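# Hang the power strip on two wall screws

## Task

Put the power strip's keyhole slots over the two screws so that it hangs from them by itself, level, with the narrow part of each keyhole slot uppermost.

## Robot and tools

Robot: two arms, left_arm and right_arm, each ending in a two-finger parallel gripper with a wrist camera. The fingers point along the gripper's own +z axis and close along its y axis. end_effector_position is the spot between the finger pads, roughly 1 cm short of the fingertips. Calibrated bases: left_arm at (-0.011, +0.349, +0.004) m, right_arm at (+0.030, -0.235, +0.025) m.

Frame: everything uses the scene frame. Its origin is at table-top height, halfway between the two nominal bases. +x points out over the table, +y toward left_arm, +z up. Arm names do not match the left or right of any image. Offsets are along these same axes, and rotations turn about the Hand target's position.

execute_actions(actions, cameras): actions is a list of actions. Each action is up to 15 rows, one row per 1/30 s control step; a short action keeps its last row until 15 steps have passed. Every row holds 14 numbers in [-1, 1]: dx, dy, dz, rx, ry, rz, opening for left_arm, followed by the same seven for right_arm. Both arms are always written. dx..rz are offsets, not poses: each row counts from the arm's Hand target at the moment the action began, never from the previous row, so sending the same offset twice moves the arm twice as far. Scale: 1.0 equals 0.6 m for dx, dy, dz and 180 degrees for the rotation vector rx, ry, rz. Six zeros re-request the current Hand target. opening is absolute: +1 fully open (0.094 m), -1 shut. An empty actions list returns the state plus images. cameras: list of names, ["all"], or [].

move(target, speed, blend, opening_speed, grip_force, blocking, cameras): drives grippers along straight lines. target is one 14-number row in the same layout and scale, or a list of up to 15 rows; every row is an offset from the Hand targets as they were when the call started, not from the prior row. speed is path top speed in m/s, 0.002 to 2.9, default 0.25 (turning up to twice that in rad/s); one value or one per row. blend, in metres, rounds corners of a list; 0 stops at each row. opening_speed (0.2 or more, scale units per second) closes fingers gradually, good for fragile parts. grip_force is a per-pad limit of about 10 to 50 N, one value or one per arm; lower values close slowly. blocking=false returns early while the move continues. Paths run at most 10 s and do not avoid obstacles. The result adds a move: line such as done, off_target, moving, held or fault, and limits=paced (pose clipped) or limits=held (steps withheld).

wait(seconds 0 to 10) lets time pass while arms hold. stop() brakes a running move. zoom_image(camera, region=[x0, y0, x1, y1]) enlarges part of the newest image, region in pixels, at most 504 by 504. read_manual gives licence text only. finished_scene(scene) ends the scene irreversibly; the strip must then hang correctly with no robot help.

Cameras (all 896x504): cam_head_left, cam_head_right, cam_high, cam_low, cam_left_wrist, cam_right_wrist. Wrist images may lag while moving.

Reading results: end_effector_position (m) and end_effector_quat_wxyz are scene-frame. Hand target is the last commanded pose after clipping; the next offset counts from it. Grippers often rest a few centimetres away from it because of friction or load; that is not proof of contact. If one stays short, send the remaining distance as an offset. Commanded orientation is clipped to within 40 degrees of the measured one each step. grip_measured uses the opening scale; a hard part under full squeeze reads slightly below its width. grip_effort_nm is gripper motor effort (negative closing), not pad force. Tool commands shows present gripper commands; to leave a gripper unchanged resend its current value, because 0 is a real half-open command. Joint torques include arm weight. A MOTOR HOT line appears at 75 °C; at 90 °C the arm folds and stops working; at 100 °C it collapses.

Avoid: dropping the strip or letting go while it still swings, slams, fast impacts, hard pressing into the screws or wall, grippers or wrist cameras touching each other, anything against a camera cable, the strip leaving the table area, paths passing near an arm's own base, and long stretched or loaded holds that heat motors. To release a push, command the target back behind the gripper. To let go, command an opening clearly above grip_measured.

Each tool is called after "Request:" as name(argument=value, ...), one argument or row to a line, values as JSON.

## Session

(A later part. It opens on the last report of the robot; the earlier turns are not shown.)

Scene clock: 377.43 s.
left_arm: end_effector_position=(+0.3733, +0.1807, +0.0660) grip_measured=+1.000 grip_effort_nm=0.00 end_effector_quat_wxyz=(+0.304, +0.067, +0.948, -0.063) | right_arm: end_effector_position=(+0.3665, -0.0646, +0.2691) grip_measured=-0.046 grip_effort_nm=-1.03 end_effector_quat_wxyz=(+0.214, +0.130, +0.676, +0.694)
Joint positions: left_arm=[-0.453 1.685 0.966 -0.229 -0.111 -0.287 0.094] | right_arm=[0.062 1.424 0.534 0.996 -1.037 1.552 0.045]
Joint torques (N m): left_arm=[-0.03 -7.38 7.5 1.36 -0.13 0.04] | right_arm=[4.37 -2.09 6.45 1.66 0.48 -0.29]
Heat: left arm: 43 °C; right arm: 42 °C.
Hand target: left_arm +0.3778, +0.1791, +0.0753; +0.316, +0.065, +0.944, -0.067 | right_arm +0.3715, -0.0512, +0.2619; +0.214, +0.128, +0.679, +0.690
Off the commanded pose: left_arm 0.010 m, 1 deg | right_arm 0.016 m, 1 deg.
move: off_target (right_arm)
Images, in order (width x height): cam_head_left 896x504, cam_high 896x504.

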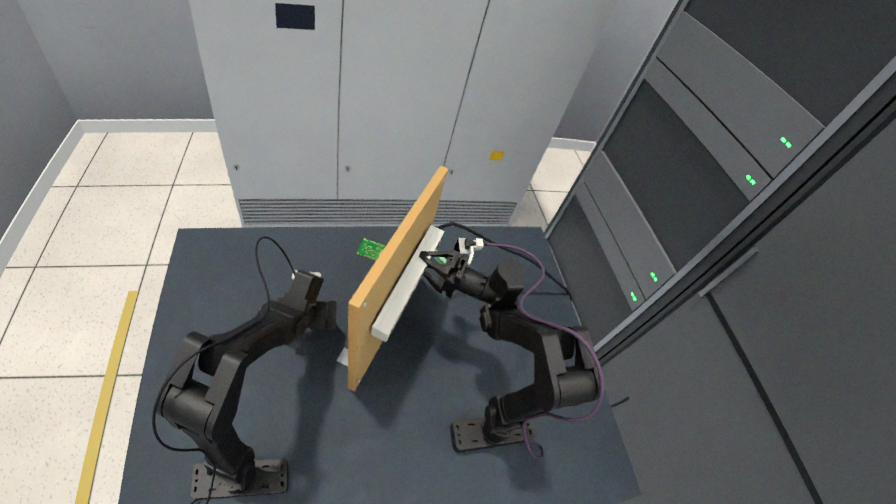

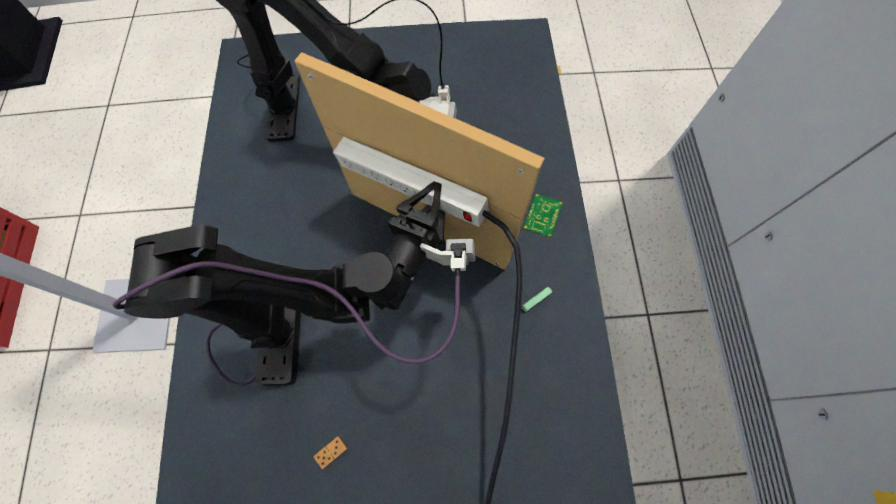

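Request:
zoom_image(
  camera="cam_high",
  region=[320, 110, 400, 190],
)

Request:
zoom_image(
  camera="cam_high",
  region=[420, 150, 510, 240],
)

Request:
zoom_image(
  camera="cam_head_left",
  region=[358, 276, 408, 346],
)

Request:
zoom_image(
  camera="cam_head_left",
  region=[398, 216, 448, 276],
)

Scaled by 6.300 from the camera's 896x504 image, which has a finer 1280x720 frame.

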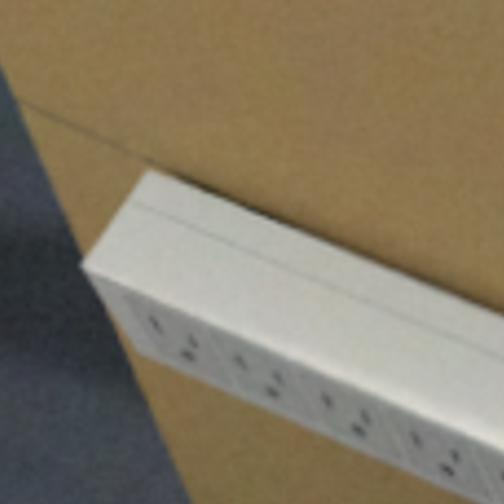

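Scaled by 5.600 from the camera's 896x504 image, which has a finer 1280x720 frame.

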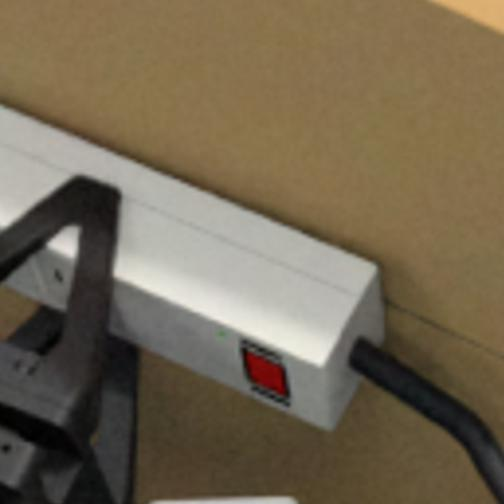

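Scaled by 7.200 from the camera's 896x504 image, which has a finer 1280x720 frame.

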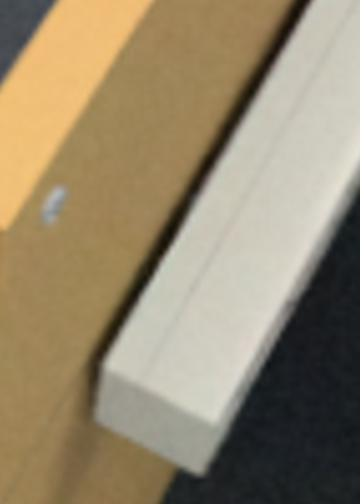

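Scaled by 8.400 from the camera's 896x504 image, which has a finer 1280x720 frame.

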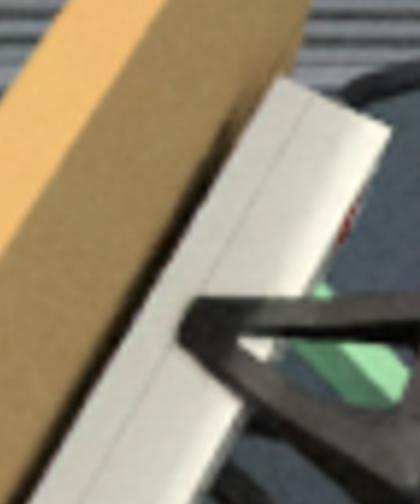

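Request:
move(
  target=[
    [0, 0, 0, 0, 0, 0, 1, -0.0103, -0.0172, 0.05, 0, 0, 0, -0.4],
    [0, 0, 0, 0, 0, 0, 1, -0.0103, -0.0172, 0.12, 0, 0, 0, -0.4],
  ],
  speed=0.06,
  blend=[0.01, 0],
  cameras=["cam_right_wrist"],
)

Scene clock: 386.37 s.
left_arm: end_effector_position=(+0.3733, +0.1807, +0.0660) grip_measured=+1.000 grip_effort_nm=0.00 end_effector_quat_wxyz=(+0.304, +0.067, +0.948, -0.063) | right_arm: end_effector_position=(+0.3665, -0.0673, +0.2652) grip_measured=-0.046 grip_effort_nm=-1.03 end_effector_quat_wxyz=(+0.176, +0.185, +0.713, +0.653)
Joint positions: left_arm=[-0.453 1.685 0.966 -0.229 -0.111 -0.287 0.094] | right_arm=[0.063 1.301 0.627 0.513 -1.005 1.426 0.045]
Joint torques (N m): left_arm=[-0.02 -7.36 7.5 1.36 -0.13 0.03] | right_arm=[0.62 -9.89 13.72 2.66 -0.45 0.82]
Heat: left arm: 43 °C; right arm: 41 °C.
Hand target: left_arm +0.3778, +0.1791, +0.0753; +0.316, +0.065, +0.944, -0.067 | right_arm +0.3653, -0.0615, +0.3340; +0.214, +0.128, +0.679, +0.690
Off the commanded pose: left_arm 0.010 m, 1 deg | right_arm 0.069 m, 10 deg.
move: off_target (right_arm)
camera_calibration:
cam_right_wrist: T_world_to_cam=[[-0.00849405, -0.0659773, -0.997785, 0.268184], [-0.995969, 0.0896644, 0.00254964, 0.406546], [0.0892975, 0.993784, -0.0664729, 0.141778], [0, 0, 0, 1]] pos_world=[0.394525, -0.159655, 0.275978]
Images, in order (width x height): cam_right_wrist 896x504.

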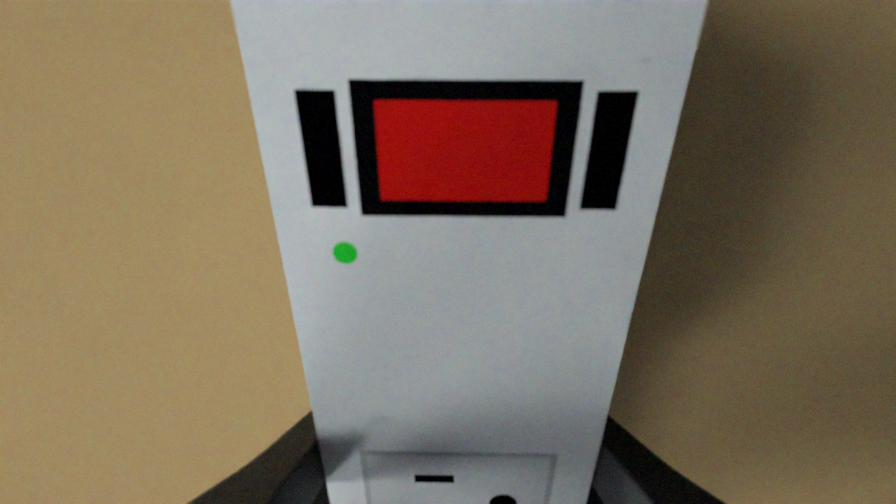

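Request:
move(
  target=[
    [0, 0, 0, 0, 0, 0, 1, 0, 0, -0.0567, 0.0057, 0.0095, 0, -0.4],
    [0, 0, 0, 0, 0, 0, 1, 0.0088, 0.0147, -0.06, 0.0057, 0.0095, 0, -0.4],
  ],
  speed=[0.05, 0.03],
  blend=[0.005, 0],
  cameras=["cam_high", "cam_head_left"],
)

Request:
zoom_image(
  camera="cam_high",
  region=[320, 110, 400, 190],
)

Request:
zoom_image(
  camera="cam_high",
  region=[420, 150, 510, 240],
)

Request:
zoom_image(
  camera="cam_head_left",
  region=[358, 276, 408, 346],
)

Request:
zoom_image(
  camera="cam_head_left",
  region=[398, 216, 448, 276],
)

Scene clock: 391.27 s.
left_arm: end_effector_position=(+0.3733, +0.1807, +0.0660) grip_measured=+1.000 grip_effort_nm=0.01 end_effector_quat_wxyz=(+0.304, +0.067, +0.948, -0.063) | right_arm: end_effector_position=(+0.3684, -0.0649, +0.2649) grip_measured=-0.046 grip_effort_nm=-1.03 end_effector_quat_wxyz=(+0.181, +0.175, +0.702, +0.667)
Joint positions: left_arm=[-0.453 1.685 0.966 -0.229 -0.111 -0.287 0.094] | right_arm=[0.068 1.34 0.598 0.655 -1.012 1.477 0.045]
Joint torques (N m): left_arm=[-0.03 -7.38 7.5 1.36 -0.13 0.03] | right_arm=[3.15 -4.64 9.03 3.04 0.03 0.7]
Heat: left arm: 43 °C; right arm: 42 °C.
Hand target: left_arm +0.3778, +0.1791, +0.0753; +0.316, +0.065, +0.944, -0.067 | right_arm +0.3706, -0.0527, +0.2979; +0.202, +0.140, +0.676, +0.694
Off the commanded pose: left_arm 0.010 m, 1 deg | right_arm 0.035 m, 6 deg.
move: off_target (right_arm)
Images, in order (width x height): cam_head_left 896x504, cam_high 896x504.

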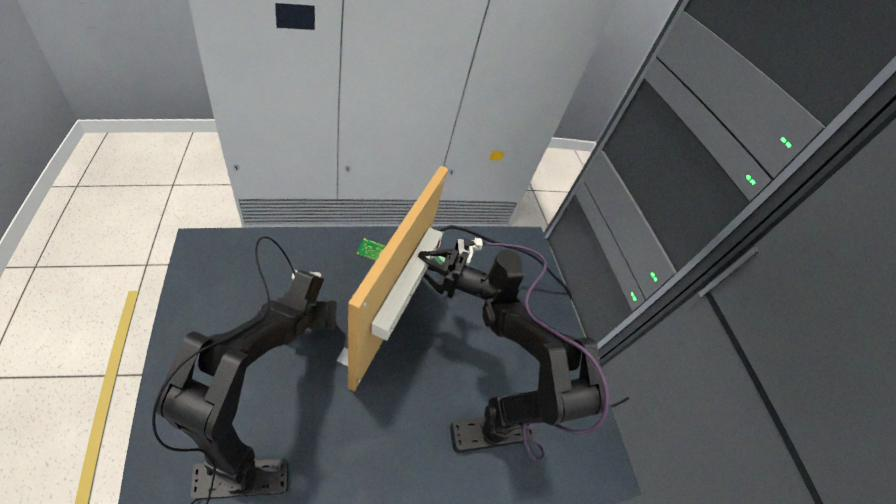

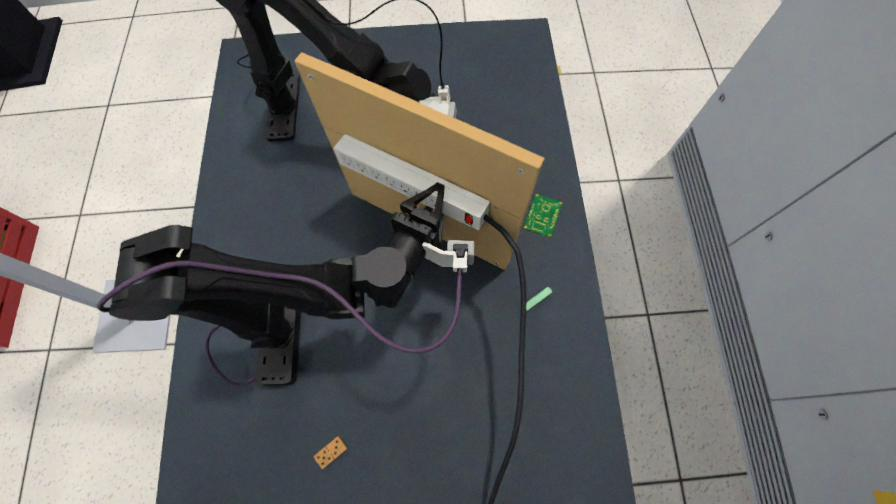

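Scaled by 6.300 from the camera's 896x504 image, which has a finer 1280x720 frame.

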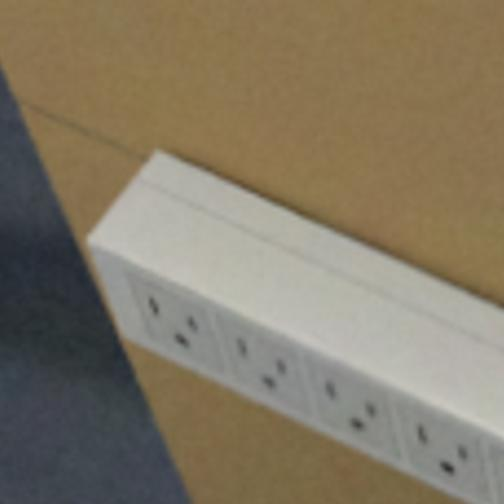

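Scaled by 5.600 from the camera's 896x504 image, which has a finer 1280x720 frame.

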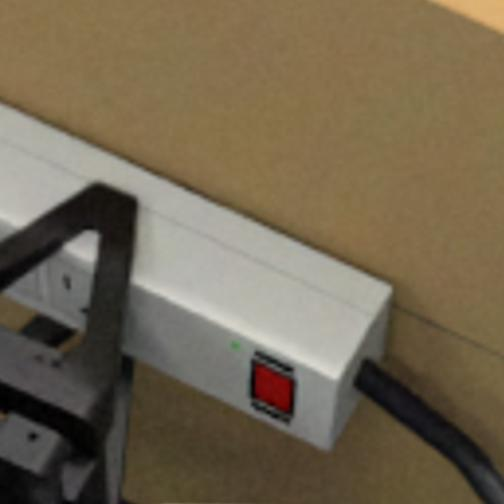

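Scaled by 7.200 from the camera's 896x504 image, which has a finer 1280x720 frame.

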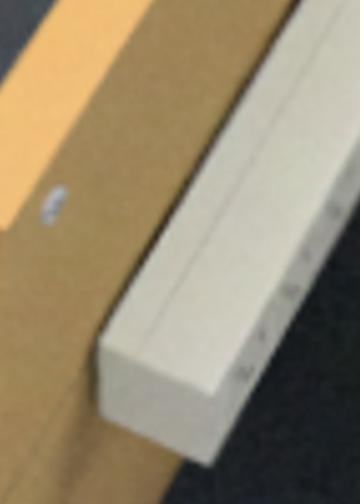

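Scaled by 8.400 from the camera's 896x504 image, which has a finer 1280x720 frame.

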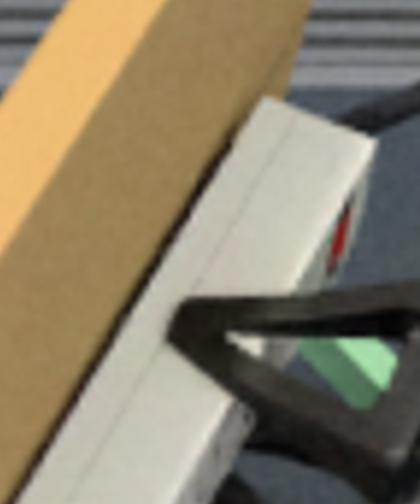

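Request:
move(
  target=[0, 0, 0, 0, 0, 0, 1, 0, 0, -0.05, 0.0057, 0.0095, 0, -0.4],
  speed=0.015,
  cameras=["cam_high", "cam_head_left"],
)

Request:
zoom_image(
  camera="cam_high",
  region=[320, 110, 400, 190],
)

Request:
zoom_image(
  camera="cam_high",
  region=[420, 150, 510, 240],
)

Request:
zoom_image(
  camera="cam_head_left",
  region=[358, 276, 408, 346],
)

Request:
zoom_image(
  camera="cam_head_left",
  region=[398, 216, 448, 276],
)

Scene clock: 397.50 s.
left_arm: end_effector_position=(+0.3733, +0.1807, +0.0660) grip_measured=+1.000 grip_effort_nm=0.01 end_effector_quat_wxyz=(+0.304, +0.067, +0.948, -0.063) | right_arm: end_effector_position=(+0.3682, -0.0655, +0.2619) grip_measured=-0.046 grip_effort_nm=-1.03 end_effector_quat_wxyz=(+0.187, +0.164, +0.678, +0.692)
Joint positions: left_arm=[-0.453 1.685 0.966 -0.229 -0.111 -0.287 0.094] | right_arm=[0.062 1.415 0.535 0.931 -1.026 1.588 0.045]
Joint torques (N m): left_arm=[-0.03 -7.36 7.5 1.36 -0.13 0.04] | right_arm=[3.99 -2.97 7.05 2.11 0.28 0.11]
Heat: left arm: 43 °C; right arm: 43 °C.
Hand target: left_arm +0.3778, +0.1791, +0.0753; +0.316, +0.065, +0.944, -0.067 | right_arm +0.3706, -0.0528, +0.2679; +0.191, +0.152, +0.673, +0.698
Off the commanded pose: left_arm 0.010 m, 1 deg | right_arm 0.014 m, 2 deg.
move: off_target (right_arm)
Images, in order (width x height): cam_head_left 896x504, cam_high 896x504.

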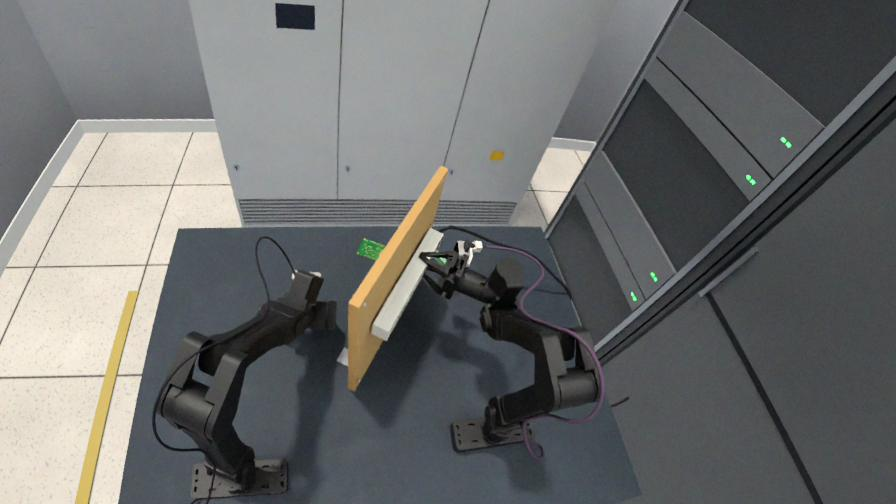

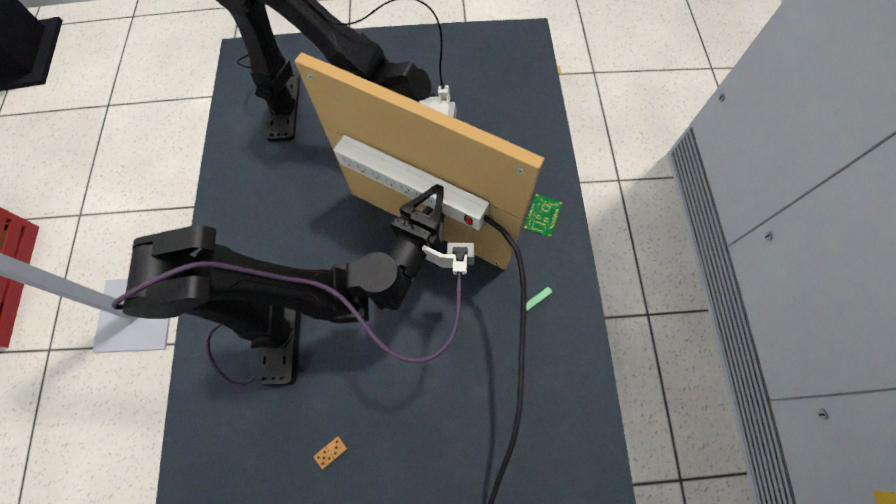

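Scaled by 6.300 from the camera's 896x504 image, which has a finer 1280x720 frame.

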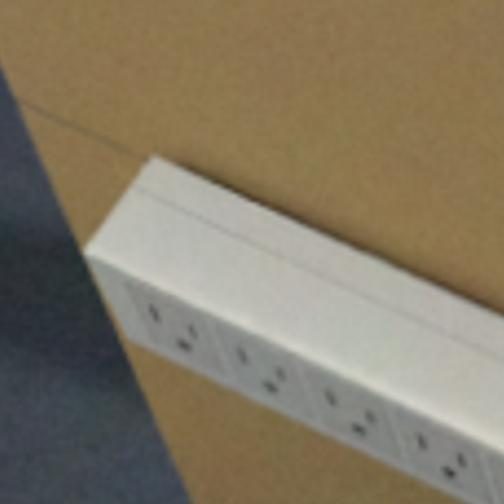

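Scaled by 5.600 from the camera's 896x504 image, which has a finer 1280x720 frame.

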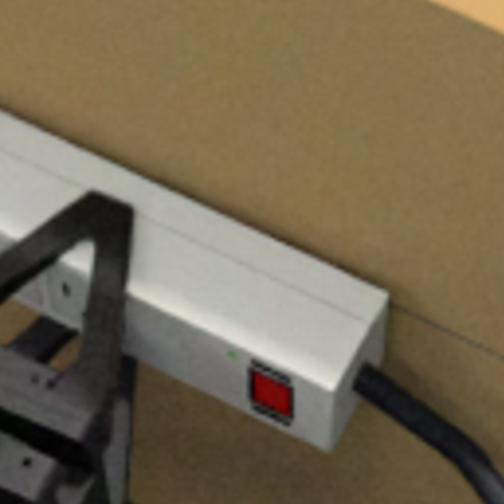

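Scaled by 7.200 from the camera's 896x504 image, which has a finer 1280x720 frame.

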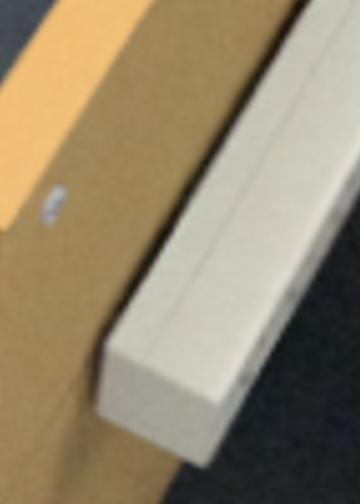

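Scaled by 8.400 from the camera's 896x504 image, which has a finer 1280x720 frame.

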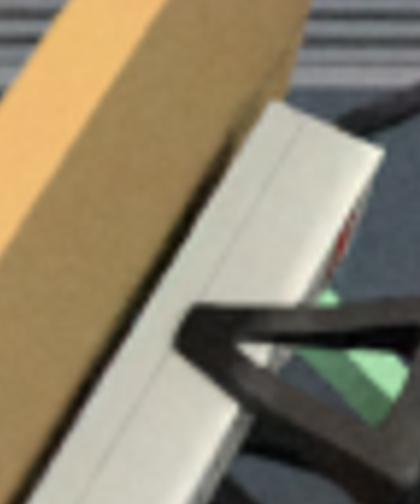

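Request:
move(
  target=[0, 0, 0, 0, 0, 0, 1, 0, 0, -0.02, 0.0028, 0.0047, 0, -0.4],
  speed=0.012,
  cameras=[],
)

Scene clock: 401.00 s.
left_arm: end_effector_position=(+0.3733, +0.1807, +0.0660) grip_measured=+1.000 grip_effort_nm=0.00 end_effector_quat_wxyz=(+0.304, +0.067, +0.948, -0.063) | right_arm: end_effector_position=(+0.3681, -0.0657, +0.2608) grip_measured=-0.046 grip_effort_nm=-1.03 end_effector_quat_wxyz=(+0.191, +0.160, +0.669, +0.700)
Joint positions: left_arm=[-0.453 1.685 0.966 -0.229 -0.111 -0.287 0.094] | right_arm=[0.062 1.45 0.514 1.04 -1.026 1.629 0.045]
Joint torques (N m): left_arm=[-0.03 -7.38 7.5 1.36 -0.13 0.03] | right_arm=[4.03 -2.78 6.34 1.7 0.32 -0.09]
Heat: left arm: 43 °C; right arm: 43 °C.
Hand target: left_arm +0.3778, +0.1791, +0.0753; +0.316, +0.065, +0.944, -0.067 | right_arm +0.3706, -0.0527, +0.2559; +0.185, +0.158, +0.671, +0.700
Off the commanded pose: left_arm 0.010 m, 1 deg | right_arm 0.014 m, 1 deg.
move: off_target (right_arm)
No camera images: "cameras" was empty.

Request:
move(
  target=[0, 0, 0, 0, 0, 0, 1, 0, 0, 0.0017, -0.0094, 0.0212, -0.0051, -0.4],
  speed=0.03,
  cameras=["cam_high", "cam_head_left"],
)

Request:
zoom_image(
  camera="cam_high",
  region=[320, 110, 400, 190],
)

Request:
zoom_image(
  camera="cam_high",
  region=[420, 150, 510, 240],
)

Request:
zoom_image(
  camera="cam_head_left",
  region=[358, 276, 408, 346],
)

Request:
zoom_image(
  camera="cam_head_left",
  region=[398, 216, 448, 276],
)

Scene clock: 404.53 s.
left_arm: end_effector_position=(+0.3733, +0.1807, +0.0660) grip_measured=+1.000 grip_effort_nm=0.01 end_effector_quat_wxyz=(+0.304, +0.067, +0.948, -0.063) | right_arm: end_effector_position=(+0.3683, -0.0643, +0.2553) grip_measured=-0.046 grip_effort_nm=-1.03 end_effector_quat_wxyz=(+0.178, +0.181, +0.681, +0.687)
Joint positions: left_arm=[-0.453 1.685 0.966 -0.229 -0.111 -0.287 0.094] | right_arm=[0.072 1.41 0.527 0.897 -1.005 1.59 0.045]
Joint torques (N m): left_arm=[-0.03 -7.38 7.49 1.36 -0.13 0.04] | right_arm=[3.92 -5.26 8.2 1.2 0.34 -0.07]
Heat: left arm: 43 °C; right arm: 42 °C.
Hand target: left_arm +0.3778, +0.1791, +0.0753; +0.316, +0.065, +0.944, -0.067 | right_arm +0.3706, -0.0528, +0.2571; +0.171, +0.184, +0.686, +0.683
Off the commanded pose: left_arm 0.010 m, 1 deg | right_arm 0.012 m, 1 deg.
move: off_target (right_arm)
Images, in order (width x height): cam_head_left 896x504, cam_high 896x504.

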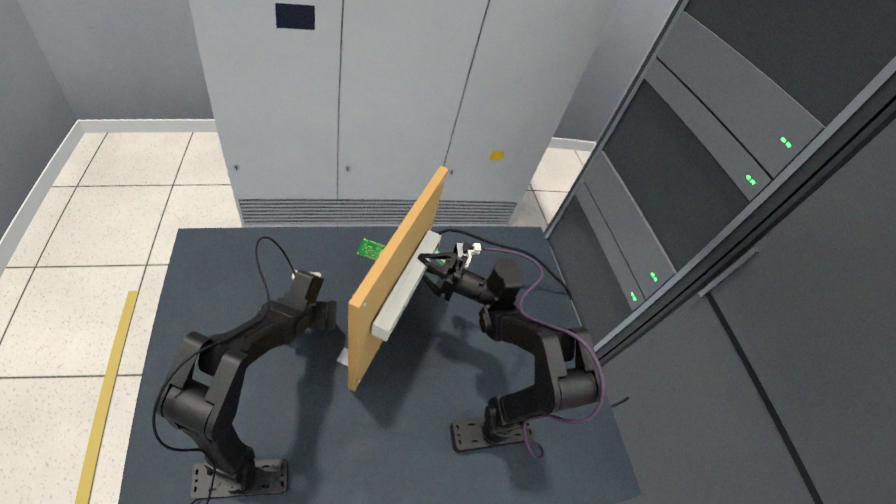

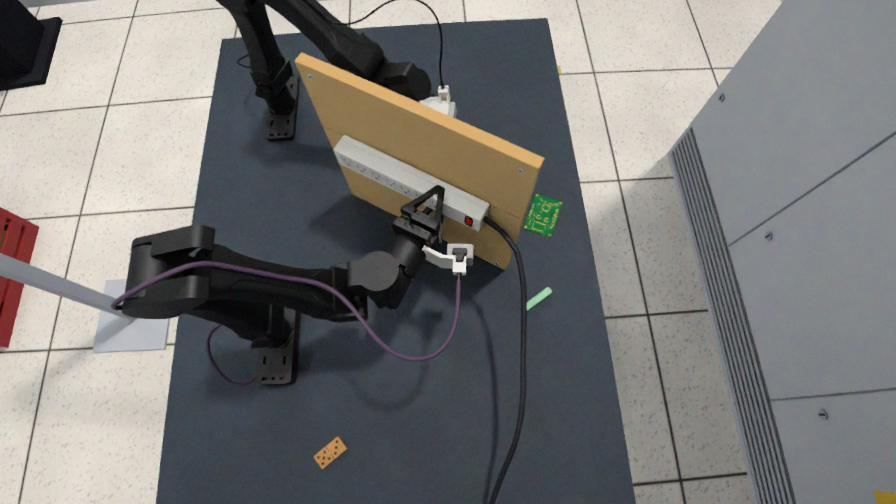

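Scaled by 6.300 from the camera's 896x504 image, which has a finer 1280x720 frame.

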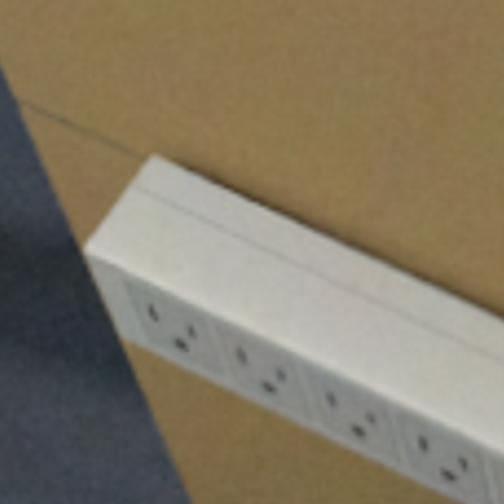

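Scaled by 5.600 from the camera's 896x504 image, which has a finer 1280x720 frame.

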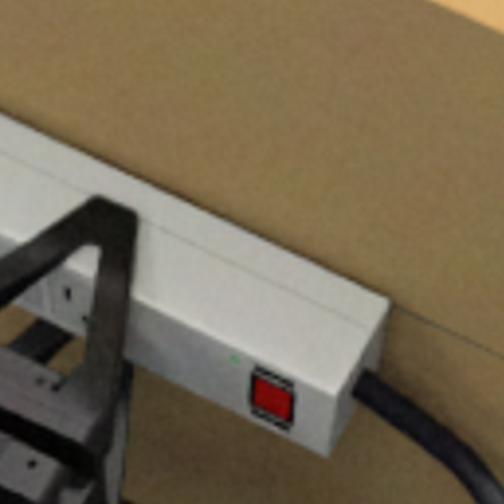

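Scaled by 7.200 from the camera's 896x504 image, which has a finer 1280x720 frame.

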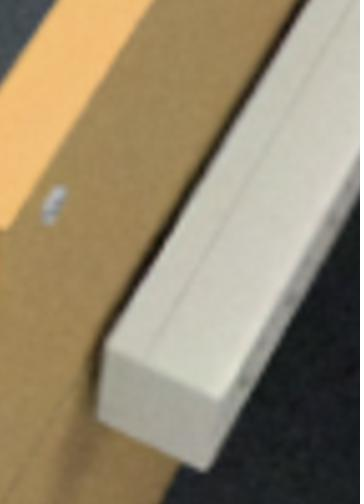

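Scaled by 8.400 from the camera's 896x504 image, which has a finer 1280x720 frame.

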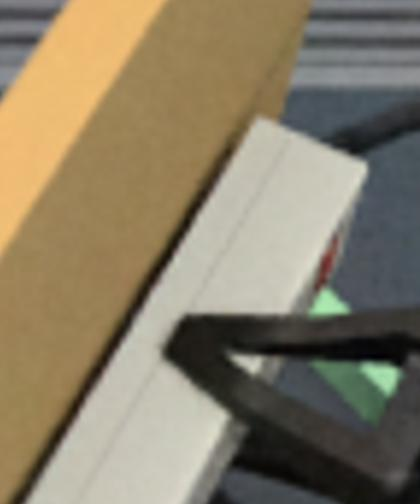

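Request:
move(
  target=[
    [0, 0, 0, 0, 0, 0, 1, -0.006, -0.01, 0.03, 0.0023, 0.0038, 0, -0.4],
    [0, 0, 0, 0, 0, 0, 1, 0, 0, 0.03, 0.0023, 0.0038, 0, -0.4],
    [0, 0, 0, 0, 0, 0, 1, 0, 0, -0.0233, 0.0023, 0.0038, 0, -0.4],
  ],
  speed=[0.04, 0.03, 0.012],
  blend=[0.003, 0.003, 0],
  cameras=["cam_high", "cam_head_left"],
)

Request:
zoom_image(
  camera="cam_head_left",
  region=[358, 276, 408, 346],
)

Request:
zoom_image(
  camera="cam_head_left",
  region=[398, 216, 448, 276],
)

Request:
zoom_image(
  camera="cam_high",
  region=[420, 150, 510, 240],
)

Request:
zoom_image(
  camera="cam_high",
  region=[320, 110, 400, 190],
)

Scene clock: 414.53 s.
left_arm: end_effector_position=(+0.3733, +0.1807, +0.0660) grip_measured=+1.000 grip_effort_nm=0.01 end_effector_quat_wxyz=(+0.304, +0.067, +0.948, -0.063) | right_arm: end_effector_position=(+0.3686, -0.0641, +0.2553) grip_measured=-0.046 grip_effort_nm=-1.03 end_effector_quat_wxyz=(+0.176, +0.183, +0.678, +0.690)
Joint positions: left_arm=[-0.453 1.685 0.966 -0.229 -0.111 -0.287 0.094] | right_arm=[0.072 1.418 0.524 0.921 -1.006 1.607 0.045]
Joint torques (N m): left_arm=[-0.02 -7.36 7.51 1.36 -0.13 0.03] | right_arm=[3.69 -2.4 5.63 1.65 0.31 -0.19]
Heat: left arm: 43 °C; right arm: 40 °C.
Hand target: left_arm +0.3778, +0.1791, +0.0753; +0.316, +0.065, +0.944, -0.067 | right_arm +0.3706, -0.0528, +0.2430; +0.166, +0.189, +0.685, +0.684
Off the commanded pose: left_arm 0.010 m, 1 deg | right_arm 0.017 m, 2 deg.
move: off_target (right_arm)
Images, in order (width x height): cam_head_left 896x504, cam_high 896x504.

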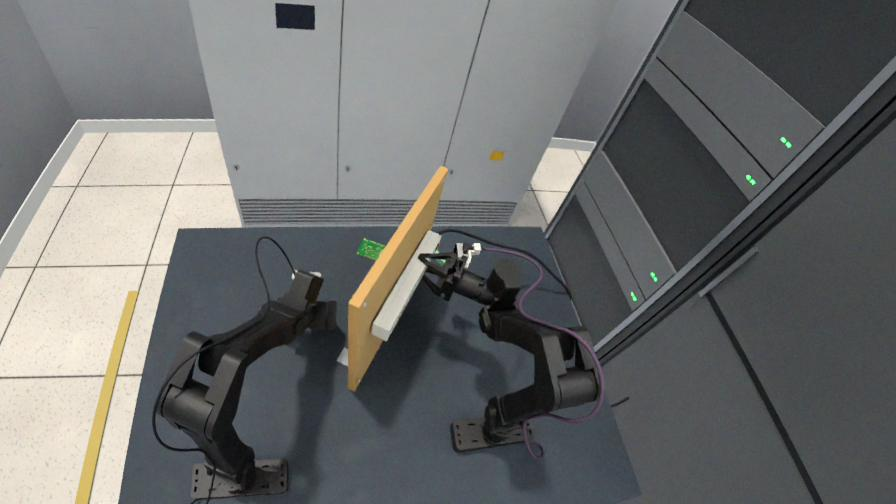

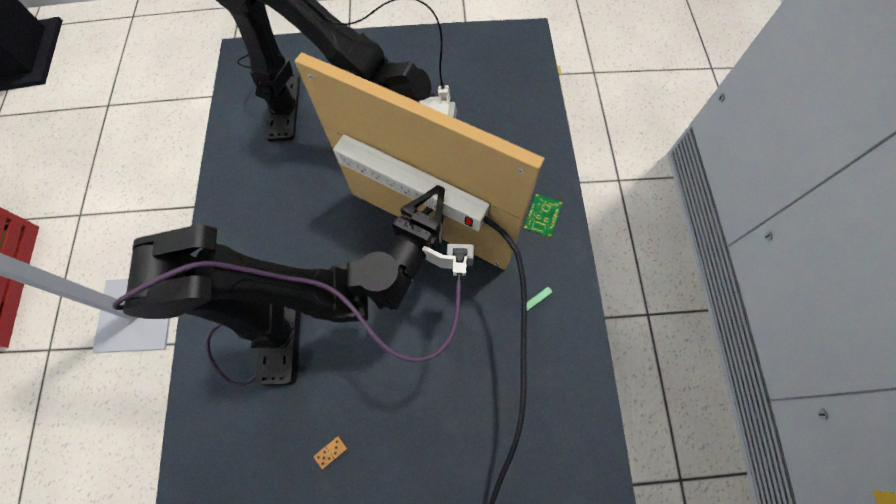

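Scaled by 7.200 from the camera's 896x504 image, which has a finer 1280x720 frame.

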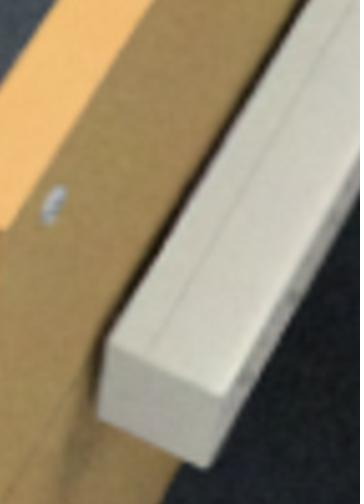

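Scaled by 8.400 from the camera's 896x504 image, which has a finer 1280x720 frame.

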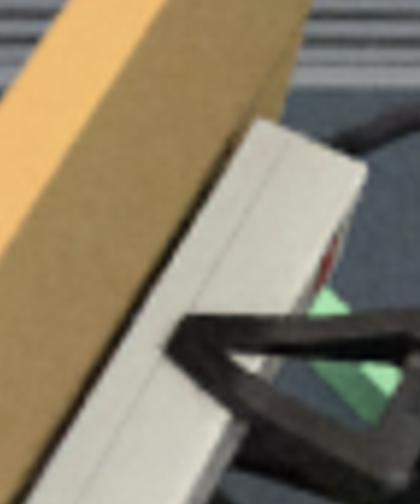

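Scaled by 5.600 from the camera's 896x504 image, which has a finer 1280x720 frame.

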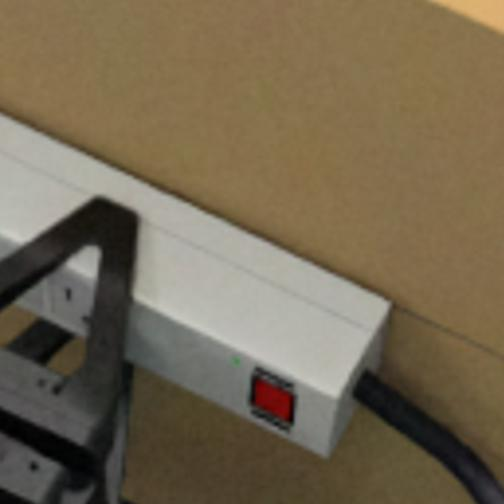

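Scaled by 6.300 from the camera's 896x504 image, which has a finer 1280x720 frame.

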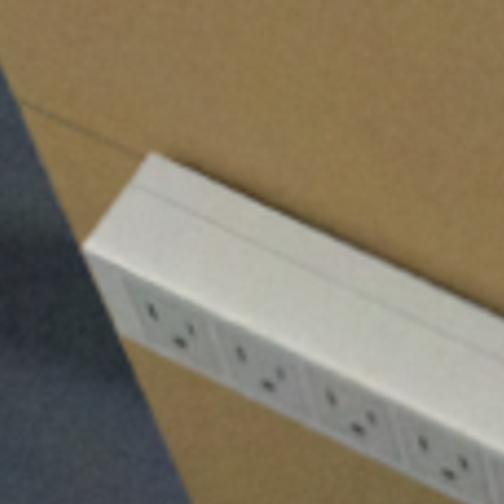

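Request:
move(
  target=[0, 0, 0, 0, 0, 0, 1, -0.0076, -0.0126, 0.0417, 0, 0, 0, -0.4],
  speed=0.04,
  cameras=[],
)

Scene clock: 421.27 s.
left_arm: end_effector_position=(+0.3733, +0.1807, +0.0660) grip_measured=+1.000 grip_effort_nm=0.00 end_effector_quat_wxyz=(+0.304, +0.067, +0.948, -0.063) | right_arm: end_effector_position=(+0.3665, -0.0655, +0.2448) grip_measured=-0.046 grip_effort_nm=-1.03 end_effector_quat_wxyz=(+0.142, +0.224, +0.688, +0.676)
Joint positions: left_arm=[-0.453 1.685 0.966 -0.229 -0.111 -0.287 0.094] | right_arm=[0.071 1.378 0.533 0.76 -0.997 1.607 0.045]
Joint torques (N m): left_arm=[-0.03 -7.38 7.5 1.36 -0.13 0.04] | right_arm=[1.37 -7.23 8.69 1.95 -0.06 -0.15]
Heat: left arm: 43 °C; right arm: 40 °C.
Hand target: left_arm +0.3778, +0.1791, +0.0753; +0.316, +0.065, +0.944, -0.067 | right_arm +0.3661, -0.0603, +0.2682; +0.166, +0.189, +0.684, +0.684
Off the commanded pose: left_arm 0.010 m, 1 deg | right_arm 0.024 m, 5 deg.
move: off_target (right_arm)
No camera images: "cameras" was empty.

Request:
move(
  target=[0, 0, 0, 0, 0, 0, 1, 0.0026, 0.0043, 0.0267, -0.0067, -0.0381, 0, -0.4],
  speed=0.012,
  cameras=[],
)

Scene clock: 428.17 s.
left_arm: end_effector_position=(+0.3733, +0.1807, +0.0660) grip_measured=+1.000 grip_effort_nm=0.00 end_effector_quat_wxyz=(+0.304, +0.067, +0.948, -0.063) | right_arm: end_effector_position=(+0.3670, -0.0654, +0.2503) grip_measured=-0.046 grip_effort_nm=-1.03 end_effector_quat_wxyz=(+0.161, +0.206, +0.689, +0.675)
Joint positions: left_arm=[-0.453 1.685 0.966 -0.229 -0.111 -0.287 0.094] | right_arm=[0.072 1.371 0.538 0.768 -0.993 1.572 0.045]
Joint torques (N m): left_arm=[-0.02 -7.38 7.49 1.36 -0.14 0.03] | right_arm=[1.91 -7.23 9.55 2.36 -0.01 -0.29]
Heat: left arm: 43 °C; right arm: 40 °C.
Hand target: left_arm +0.3778, +0.1791, +0.0753; +0.316, +0.065, +0.944, -0.067 | right_arm +0.3676, -0.0577, +0.2841; +0.209, +0.146, +0.680, +0.687
Off the commanded pose: left_arm 0.010 m, 1 deg | right_arm 0.035 m, 9 deg.
move: off_target (right_arm)
No camera images: "cameras" was empty.

Request:
move(
  target=[0, 0, 0, 0, 0, 0, 1, 0, 0, 0.0133, -0.0072, -0.0119, 0, -0.4],
  speed=0.015,
  cameras=[],
)

Scene clock: 430.70 s.
left_arm: end_effector_position=(+0.3733, +0.1807, +0.0660) grip_measured=+1.000 grip_effort_nm=0.00 end_effector_quat_wxyz=(+0.304, +0.067, +0.948, -0.063) | right_arm: end_effector_position=(+0.3674, -0.0650, +0.2585) grip_measured=-0.046 grip_effort_nm=-1.03 end_effector_quat_wxyz=(+0.183, +0.182, +0.693, +0.673)
Joint positions: left_arm=[-0.453 1.685 0.966 -0.229 -0.111 -0.287 0.094] | right_arm=[0.073 1.357 0.555 0.75 -0.995 1.518 0.045]
Joint torques (N m): left_arm=[-0.03 -7.36 7.5 1.36 -0.13 0.03] | right_arm=[1.66 -7.49 10.04 2.19 -0.05 -0.23]
Heat: left arm: 43 °C; right arm: 41 °C.
Hand target: left_arm +0.3778, +0.1791, +0.0753; +0.316, +0.065, +0.944, -0.067 | right_arm +0.3676, -0.0577, +0.2921; +0.223, +0.130, +0.684, +0.682
Off the commanded pose: left_arm 0.010 m, 1 deg | right_arm 0.034 m, 8 deg.
move: off_target (right_arm)
No camera images: "cameras" was empty.

Request:
move(
  target=[0, 0, 0, 0, 0, 0, 1, 0.0214, -0.0129, 0, 0, 0, 0, -0.4],
  speed=0.04,
  cameras=[],
)

Scene clock: 437.30 s.
left_arm: end_effector_position=(+0.3733, +0.1807, +0.0660) grip_measured=+1.000 grip_effort_nm=0.00 end_effector_quat_wxyz=(+0.304, +0.067, +0.948, -0.063) | right_arm: end_effector_position=(+0.3698, -0.0661, +0.2614) grip_measured=-0.046 grip_effort_nm=-1.03 end_effector_quat_wxyz=(+0.179, +0.171, +0.697, +0.673)
Joint positions: left_arm=[-0.453 1.685 0.966 -0.229 -0.111 -0.287 0.094] | right_arm=[0.059 1.373 0.583 0.734 -1.031 1.503 0.045]
Joint torques (N m): left_arm=[-0.02 -7.36 7.5 1.36 -0.13 0.04] | right_arm=[0.09 -4.64 11.22 2.32 0.01 -0.1]
Heat: left arm: 44 °C; right arm: 41 °C.
Hand target: left_arm +0.3778, +0.1791, +0.0753; +0.316, +0.065, +0.944, -0.067 | right_arm +0.3804, -0.0654, +0.2921; +0.223, +0.130, +0.684, +0.682
Off the commanded pose: left_arm 0.010 m, 1 deg | right_arm 0.033 m, 7 deg.
move: off_target (right_arm)
No camera images: "cameras" was empty.

Request:
move(
  target=[0, 0, 0, 0, 0, 0, 1, 0.0143, -0.0086, 0, 0, 0, 0, -0.4],
  speed=0.04,
  cameras=[],
)

Scene clock: 438.73 s.
left_arm: end_effector_position=(+0.3733, +0.1807, +0.0660) grip_measured=+1.000 grip_effort_nm=0.00 end_effector_quat_wxyz=(+0.304, +0.067, +0.948, -0.063) | right_arm: end_effector_position=(+0.3710, -0.0675, +0.2613) grip_measured=-0.046 grip_effort_nm=-1.03 end_effector_quat_wxyz=(+0.164, +0.161, +0.699, +0.677)
Joint positions: left_arm=[-0.453 1.685 0.966 -0.229 -0.111 -0.287 0.094] | right_arm=[0.041 1.401 0.607 0.732 -1.084 1.504 0.045]
Joint torques (N m): left_arm=[-0.03 -7.38 7.5 1.36 -0.14 0.04] | right_arm=[-0.34 -4.6 11.54 2.38 0.28 -0.09]
Heat: left arm: 44 °C; right arm: 41 °C.
Hand target: left_arm +0.3778, +0.1791, +0.0753; +0.316, +0.065, +0.944, -0.067 | right_arm +0.3890, -0.0706, +0.2921; +0.223, +0.130, +0.684, +0.682
Off the commanded pose: left_arm 0.010 m, 1 deg | right_arm 0.036 m, 8 deg.
move: off_target (right_arm)
No camera images: "cameras" was empty.

Request:
move(
  target=[0, 0, 0, 0, 0, 0, 1, -0.0714, 0.0430, 0, 0, 0, 0, -0.4],
  speed=0.06,
  cameras=[],
)

Scene clock: 447.60 s.
left_arm: end_effector_position=(+0.3733, +0.1807, +0.0660) grip_measured=+1.000 grip_effort_nm=0.00 end_effector_quat_wxyz=(+0.304, +0.067, +0.948, -0.063) | right_arm: end_effector_position=(+0.3658, -0.0640, +0.2667) grip_measured=-0.046 grip_effort_nm=-1.03 end_effector_quat_wxyz=(+0.219, +0.194, +0.692, +0.660)
Joint positions: left_arm=[-0.453 1.685 0.966 -0.229 -0.111 -0.287 0.094] | right_arm=[0.109 1.278 0.541 0.687 -0.888 1.484 0.045]
Joint torques (N m): left_arm=[-0.02 -7.36 7.5 1.36 -0.13 0.03] | right_arm=[4.12 -7.62 6.6 2.39 -0.51 -0.01]
Heat: left arm: 44 °C; right arm: 41 °C.
Hand target: left_arm +0.3778, +0.1791, +0.0753; +0.316, +0.065, +0.944, -0.067 | right_arm +0.3461, -0.0447, +0.2920; +0.223, +0.130, +0.684, +0.682
Off the commanded pose: left_arm 0.010 m, 1 deg | right_arm 0.037 m, 8 deg.
move: off_target (right_arm)
No camera images: "cameras" was empty.

Request:
move(
  target=[
    [0, 0, 0, 0, 0, 0, 1, 0.0357, -0.0215, 0, 0, 0, 0, -0.4],
    [0, 0, 0, 0, 0, 0, 1, 0.0185, -0.05, 0, 0, 0, 0, -0.4],
  ],
  speed=[0.06, 0.04],
  blend=[0.003, 0],
  cameras=["cam_high", "cam_head_left"],
)

Scene clock: 452.93 s.
left_arm: end_effector_position=(+0.3733, +0.1807, +0.0660) grip_measured=+1.000 grip_effort_nm=0.00 end_effector_quat_wxyz=(+0.304, +0.067, +0.948, -0.063) | right_arm: end_effector_position=(+0.3633, -0.0765, +0.2613) grip_measured=-0.046 grip_effort_nm=-1.03 end_effector_quat_wxyz=(+0.188, +0.183, +0.696, +0.668)
Joint positions: left_arm=[-0.453 1.685 0.966 -0.229 -0.111 -0.287 0.094] | right_arm=[0.03 1.315 0.552 0.691 -1.029 1.492 0.045]
Joint torques (N m): left_arm=[-0.03 -7.36 7.5 1.36 -0.13 0.04] | right_arm=[-0.09 -7.6 7.92 2.47 -0.33 0]
Heat: left arm: 44 °C; right arm: 41 °C.
Hand target: left_arm +0.3778, +0.1791, +0.0753; +0.316, +0.065, +0.944, -0.067 | right_arm +0.3573, -0.0747, +0.2920; +0.223, +0.130, +0.684, +0.682
Off the commanded pose: left_arm 0.010 m, 1 deg | right_arm 0.031 m, 8 deg.
move: off_target (right_arm)
Images, in order (width x height): cam_head_left 896x504, cam_high 896x504.

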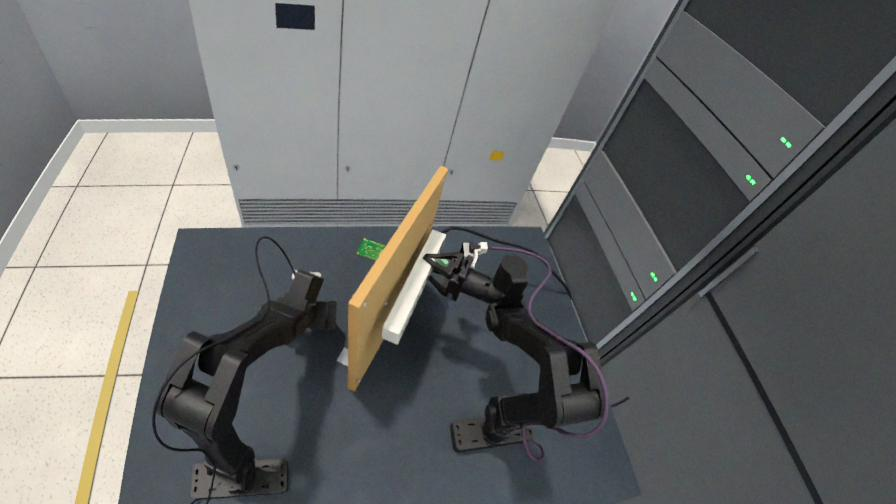

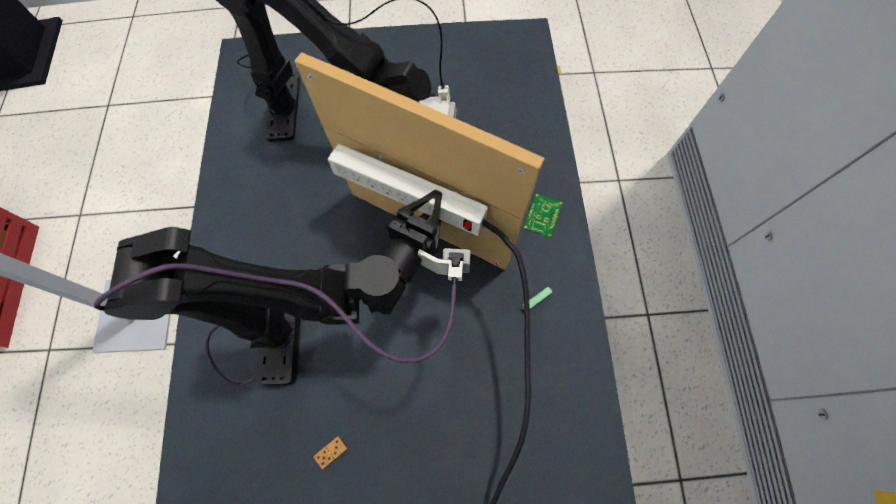

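Request:
move(
  target=[
    [0, 0, 0, 0, 0, 0, 1, 0, 0, 0.078, 0.0025, 0.004, 0, -0.4],
    [0, 0, 0, 0, 0, 0, 1, 0.0128, 0.0215, 0.078, 0.0025, 0.004, 0, -0.4],
  ],
  speed=[0.06, 0.03],
  blend=[0.003, 0],
  cameras=[],
)

Scene clock: 455.83 s.
left_arm: end_effector_position=(+0.3733, +0.1807, +0.0660) grip_measured=+1.000 grip_effort_nm=0.00 end_effector_quat_wxyz=(+0.304, +0.067, +0.948, -0.063) | right_arm: end_effector_position=(+0.3674, -0.0718, +0.3037) grip_measured=-0.046 grip_effort_nm=-1.03 end_effector_quat_wxyz=(+0.188, +0.198, +0.692, +0.669)
Joint positions: left_arm=[-0.453 1.685 0.966 -0.229 -0.111 -0.287 0.094] | right_arm=[0.058 1.234 0.679 0.492 -0.978 1.523 0.045]
Joint torques (N m): left_arm=[-0.02 -7.38 7.5 1.36 -0.13 0.04] | right_arm=[1.65 -4.66 11.51 2.38 -0.32 -0.14]
Heat: left arm: 44 °C; right arm: 41 °C.
Hand target: left_arm +0.3778, +0.1791, +0.0753; +0.316, +0.065, +0.944, -0.067 | right_arm +0.3650, -0.0619, +0.3389; +0.218, +0.135, +0.683, +0.684
Off the commanded pose: left_arm 0.010 m, 1 deg | right_arm 0.037 m, 8 deg.
move: off_target (right_arm)
No camera images: "cameras" was empty.

Request:
move(
  target=[0, 0, 0, 0, 0, 0, 1, 0.0095, 0.0180, -0.01, 0, 0, 0, -0.4],
  speed=0.03,
  cameras=[],
)

Scene clock: 457.63 s.
left_arm: end_effector_position=(+0.3733, +0.1807, +0.0660) grip_measured=+1.000 grip_effort_nm=0.00 end_effector_quat_wxyz=(+0.304, +0.067, +0.948, -0.063) | right_arm: end_effector_position=(+0.3722, -0.0629, +0.2937) grip_measured=-0.046 grip_effort_nm=-1.03 end_effector_quat_wxyz=(+0.181, +0.209, +0.695, +0.663)
Joint positions: left_arm=[-0.453 1.685 0.966 -0.229 -0.111 -0.287 0.094] | right_arm=[0.096 1.262 0.679 0.492 -0.934 1.522 0.045]
Joint torques (N m): left_arm=[-0.03 -7.38 7.5 1.36 -0.13 0.03] | right_arm=[1.92 -4.52 11.52 2.66 -0.36 -0.23]
Heat: left arm: 44 °C; right arm: 41 °C.
Hand target: left_arm +0.3778, +0.1791, +0.0753; +0.316, +0.065, +0.944, -0.067 | right_arm +0.3707, -0.0510, +0.3328; +0.218, +0.136, +0.683, +0.684
Off the commanded pose: left_arm 0.010 m, 1 deg | right_arm 0.041 m, 10 deg.
move: off_target (right_arm)
No camera images: "cameras" was empty.

Request:
move(
  target=[0, 0, 0, 0, 0, 0, 1, 0, 0, -0.035, 0, 0, 0, -0.4],
  speed=0.02,
  cameras=[],
)

Scene clock: 460.43 s.
left_arm: end_effector_position=(+0.3733, +0.1807, +0.0660) grip_measured=+1.000 grip_effort_nm=0.00 end_effector_quat_wxyz=(+0.304, +0.067, +0.948, -0.063) | right_arm: end_effector_position=(+0.3754, -0.0635, +0.2931) grip_measured=-0.046 grip_effort_nm=-1.03 end_effector_quat_wxyz=(+0.195, +0.196, +0.691, +0.668)
Joint positions: left_arm=[-0.453 1.685 0.966 -0.229 -0.111 -0.287 0.094] | right_arm=[0.092 1.286 0.664 0.567 -0.938 1.519 0.045]
Joint torques (N m): left_arm=[-0.03 -7.36 7.5 1.36 -0.13 0.03] | right_arm=[2.3 -3.64 7.72 2.76 -0.26 -0.2]
Heat: left arm: 44 °C; right arm: 42 °C.
Hand target: left_arm +0.3778, +0.1791, +0.0753; +0.316, +0.065, +0.944, -0.067 | right_arm +0.3707, -0.0511, +0.3119; +0.218, +0.135, +0.683, +0.684
Off the commanded pose: left_arm 0.010 m, 1 deg | right_arm 0.023 m, 8 deg.
move: off_target (right_arm)
No camera images: "cameras" was empty.


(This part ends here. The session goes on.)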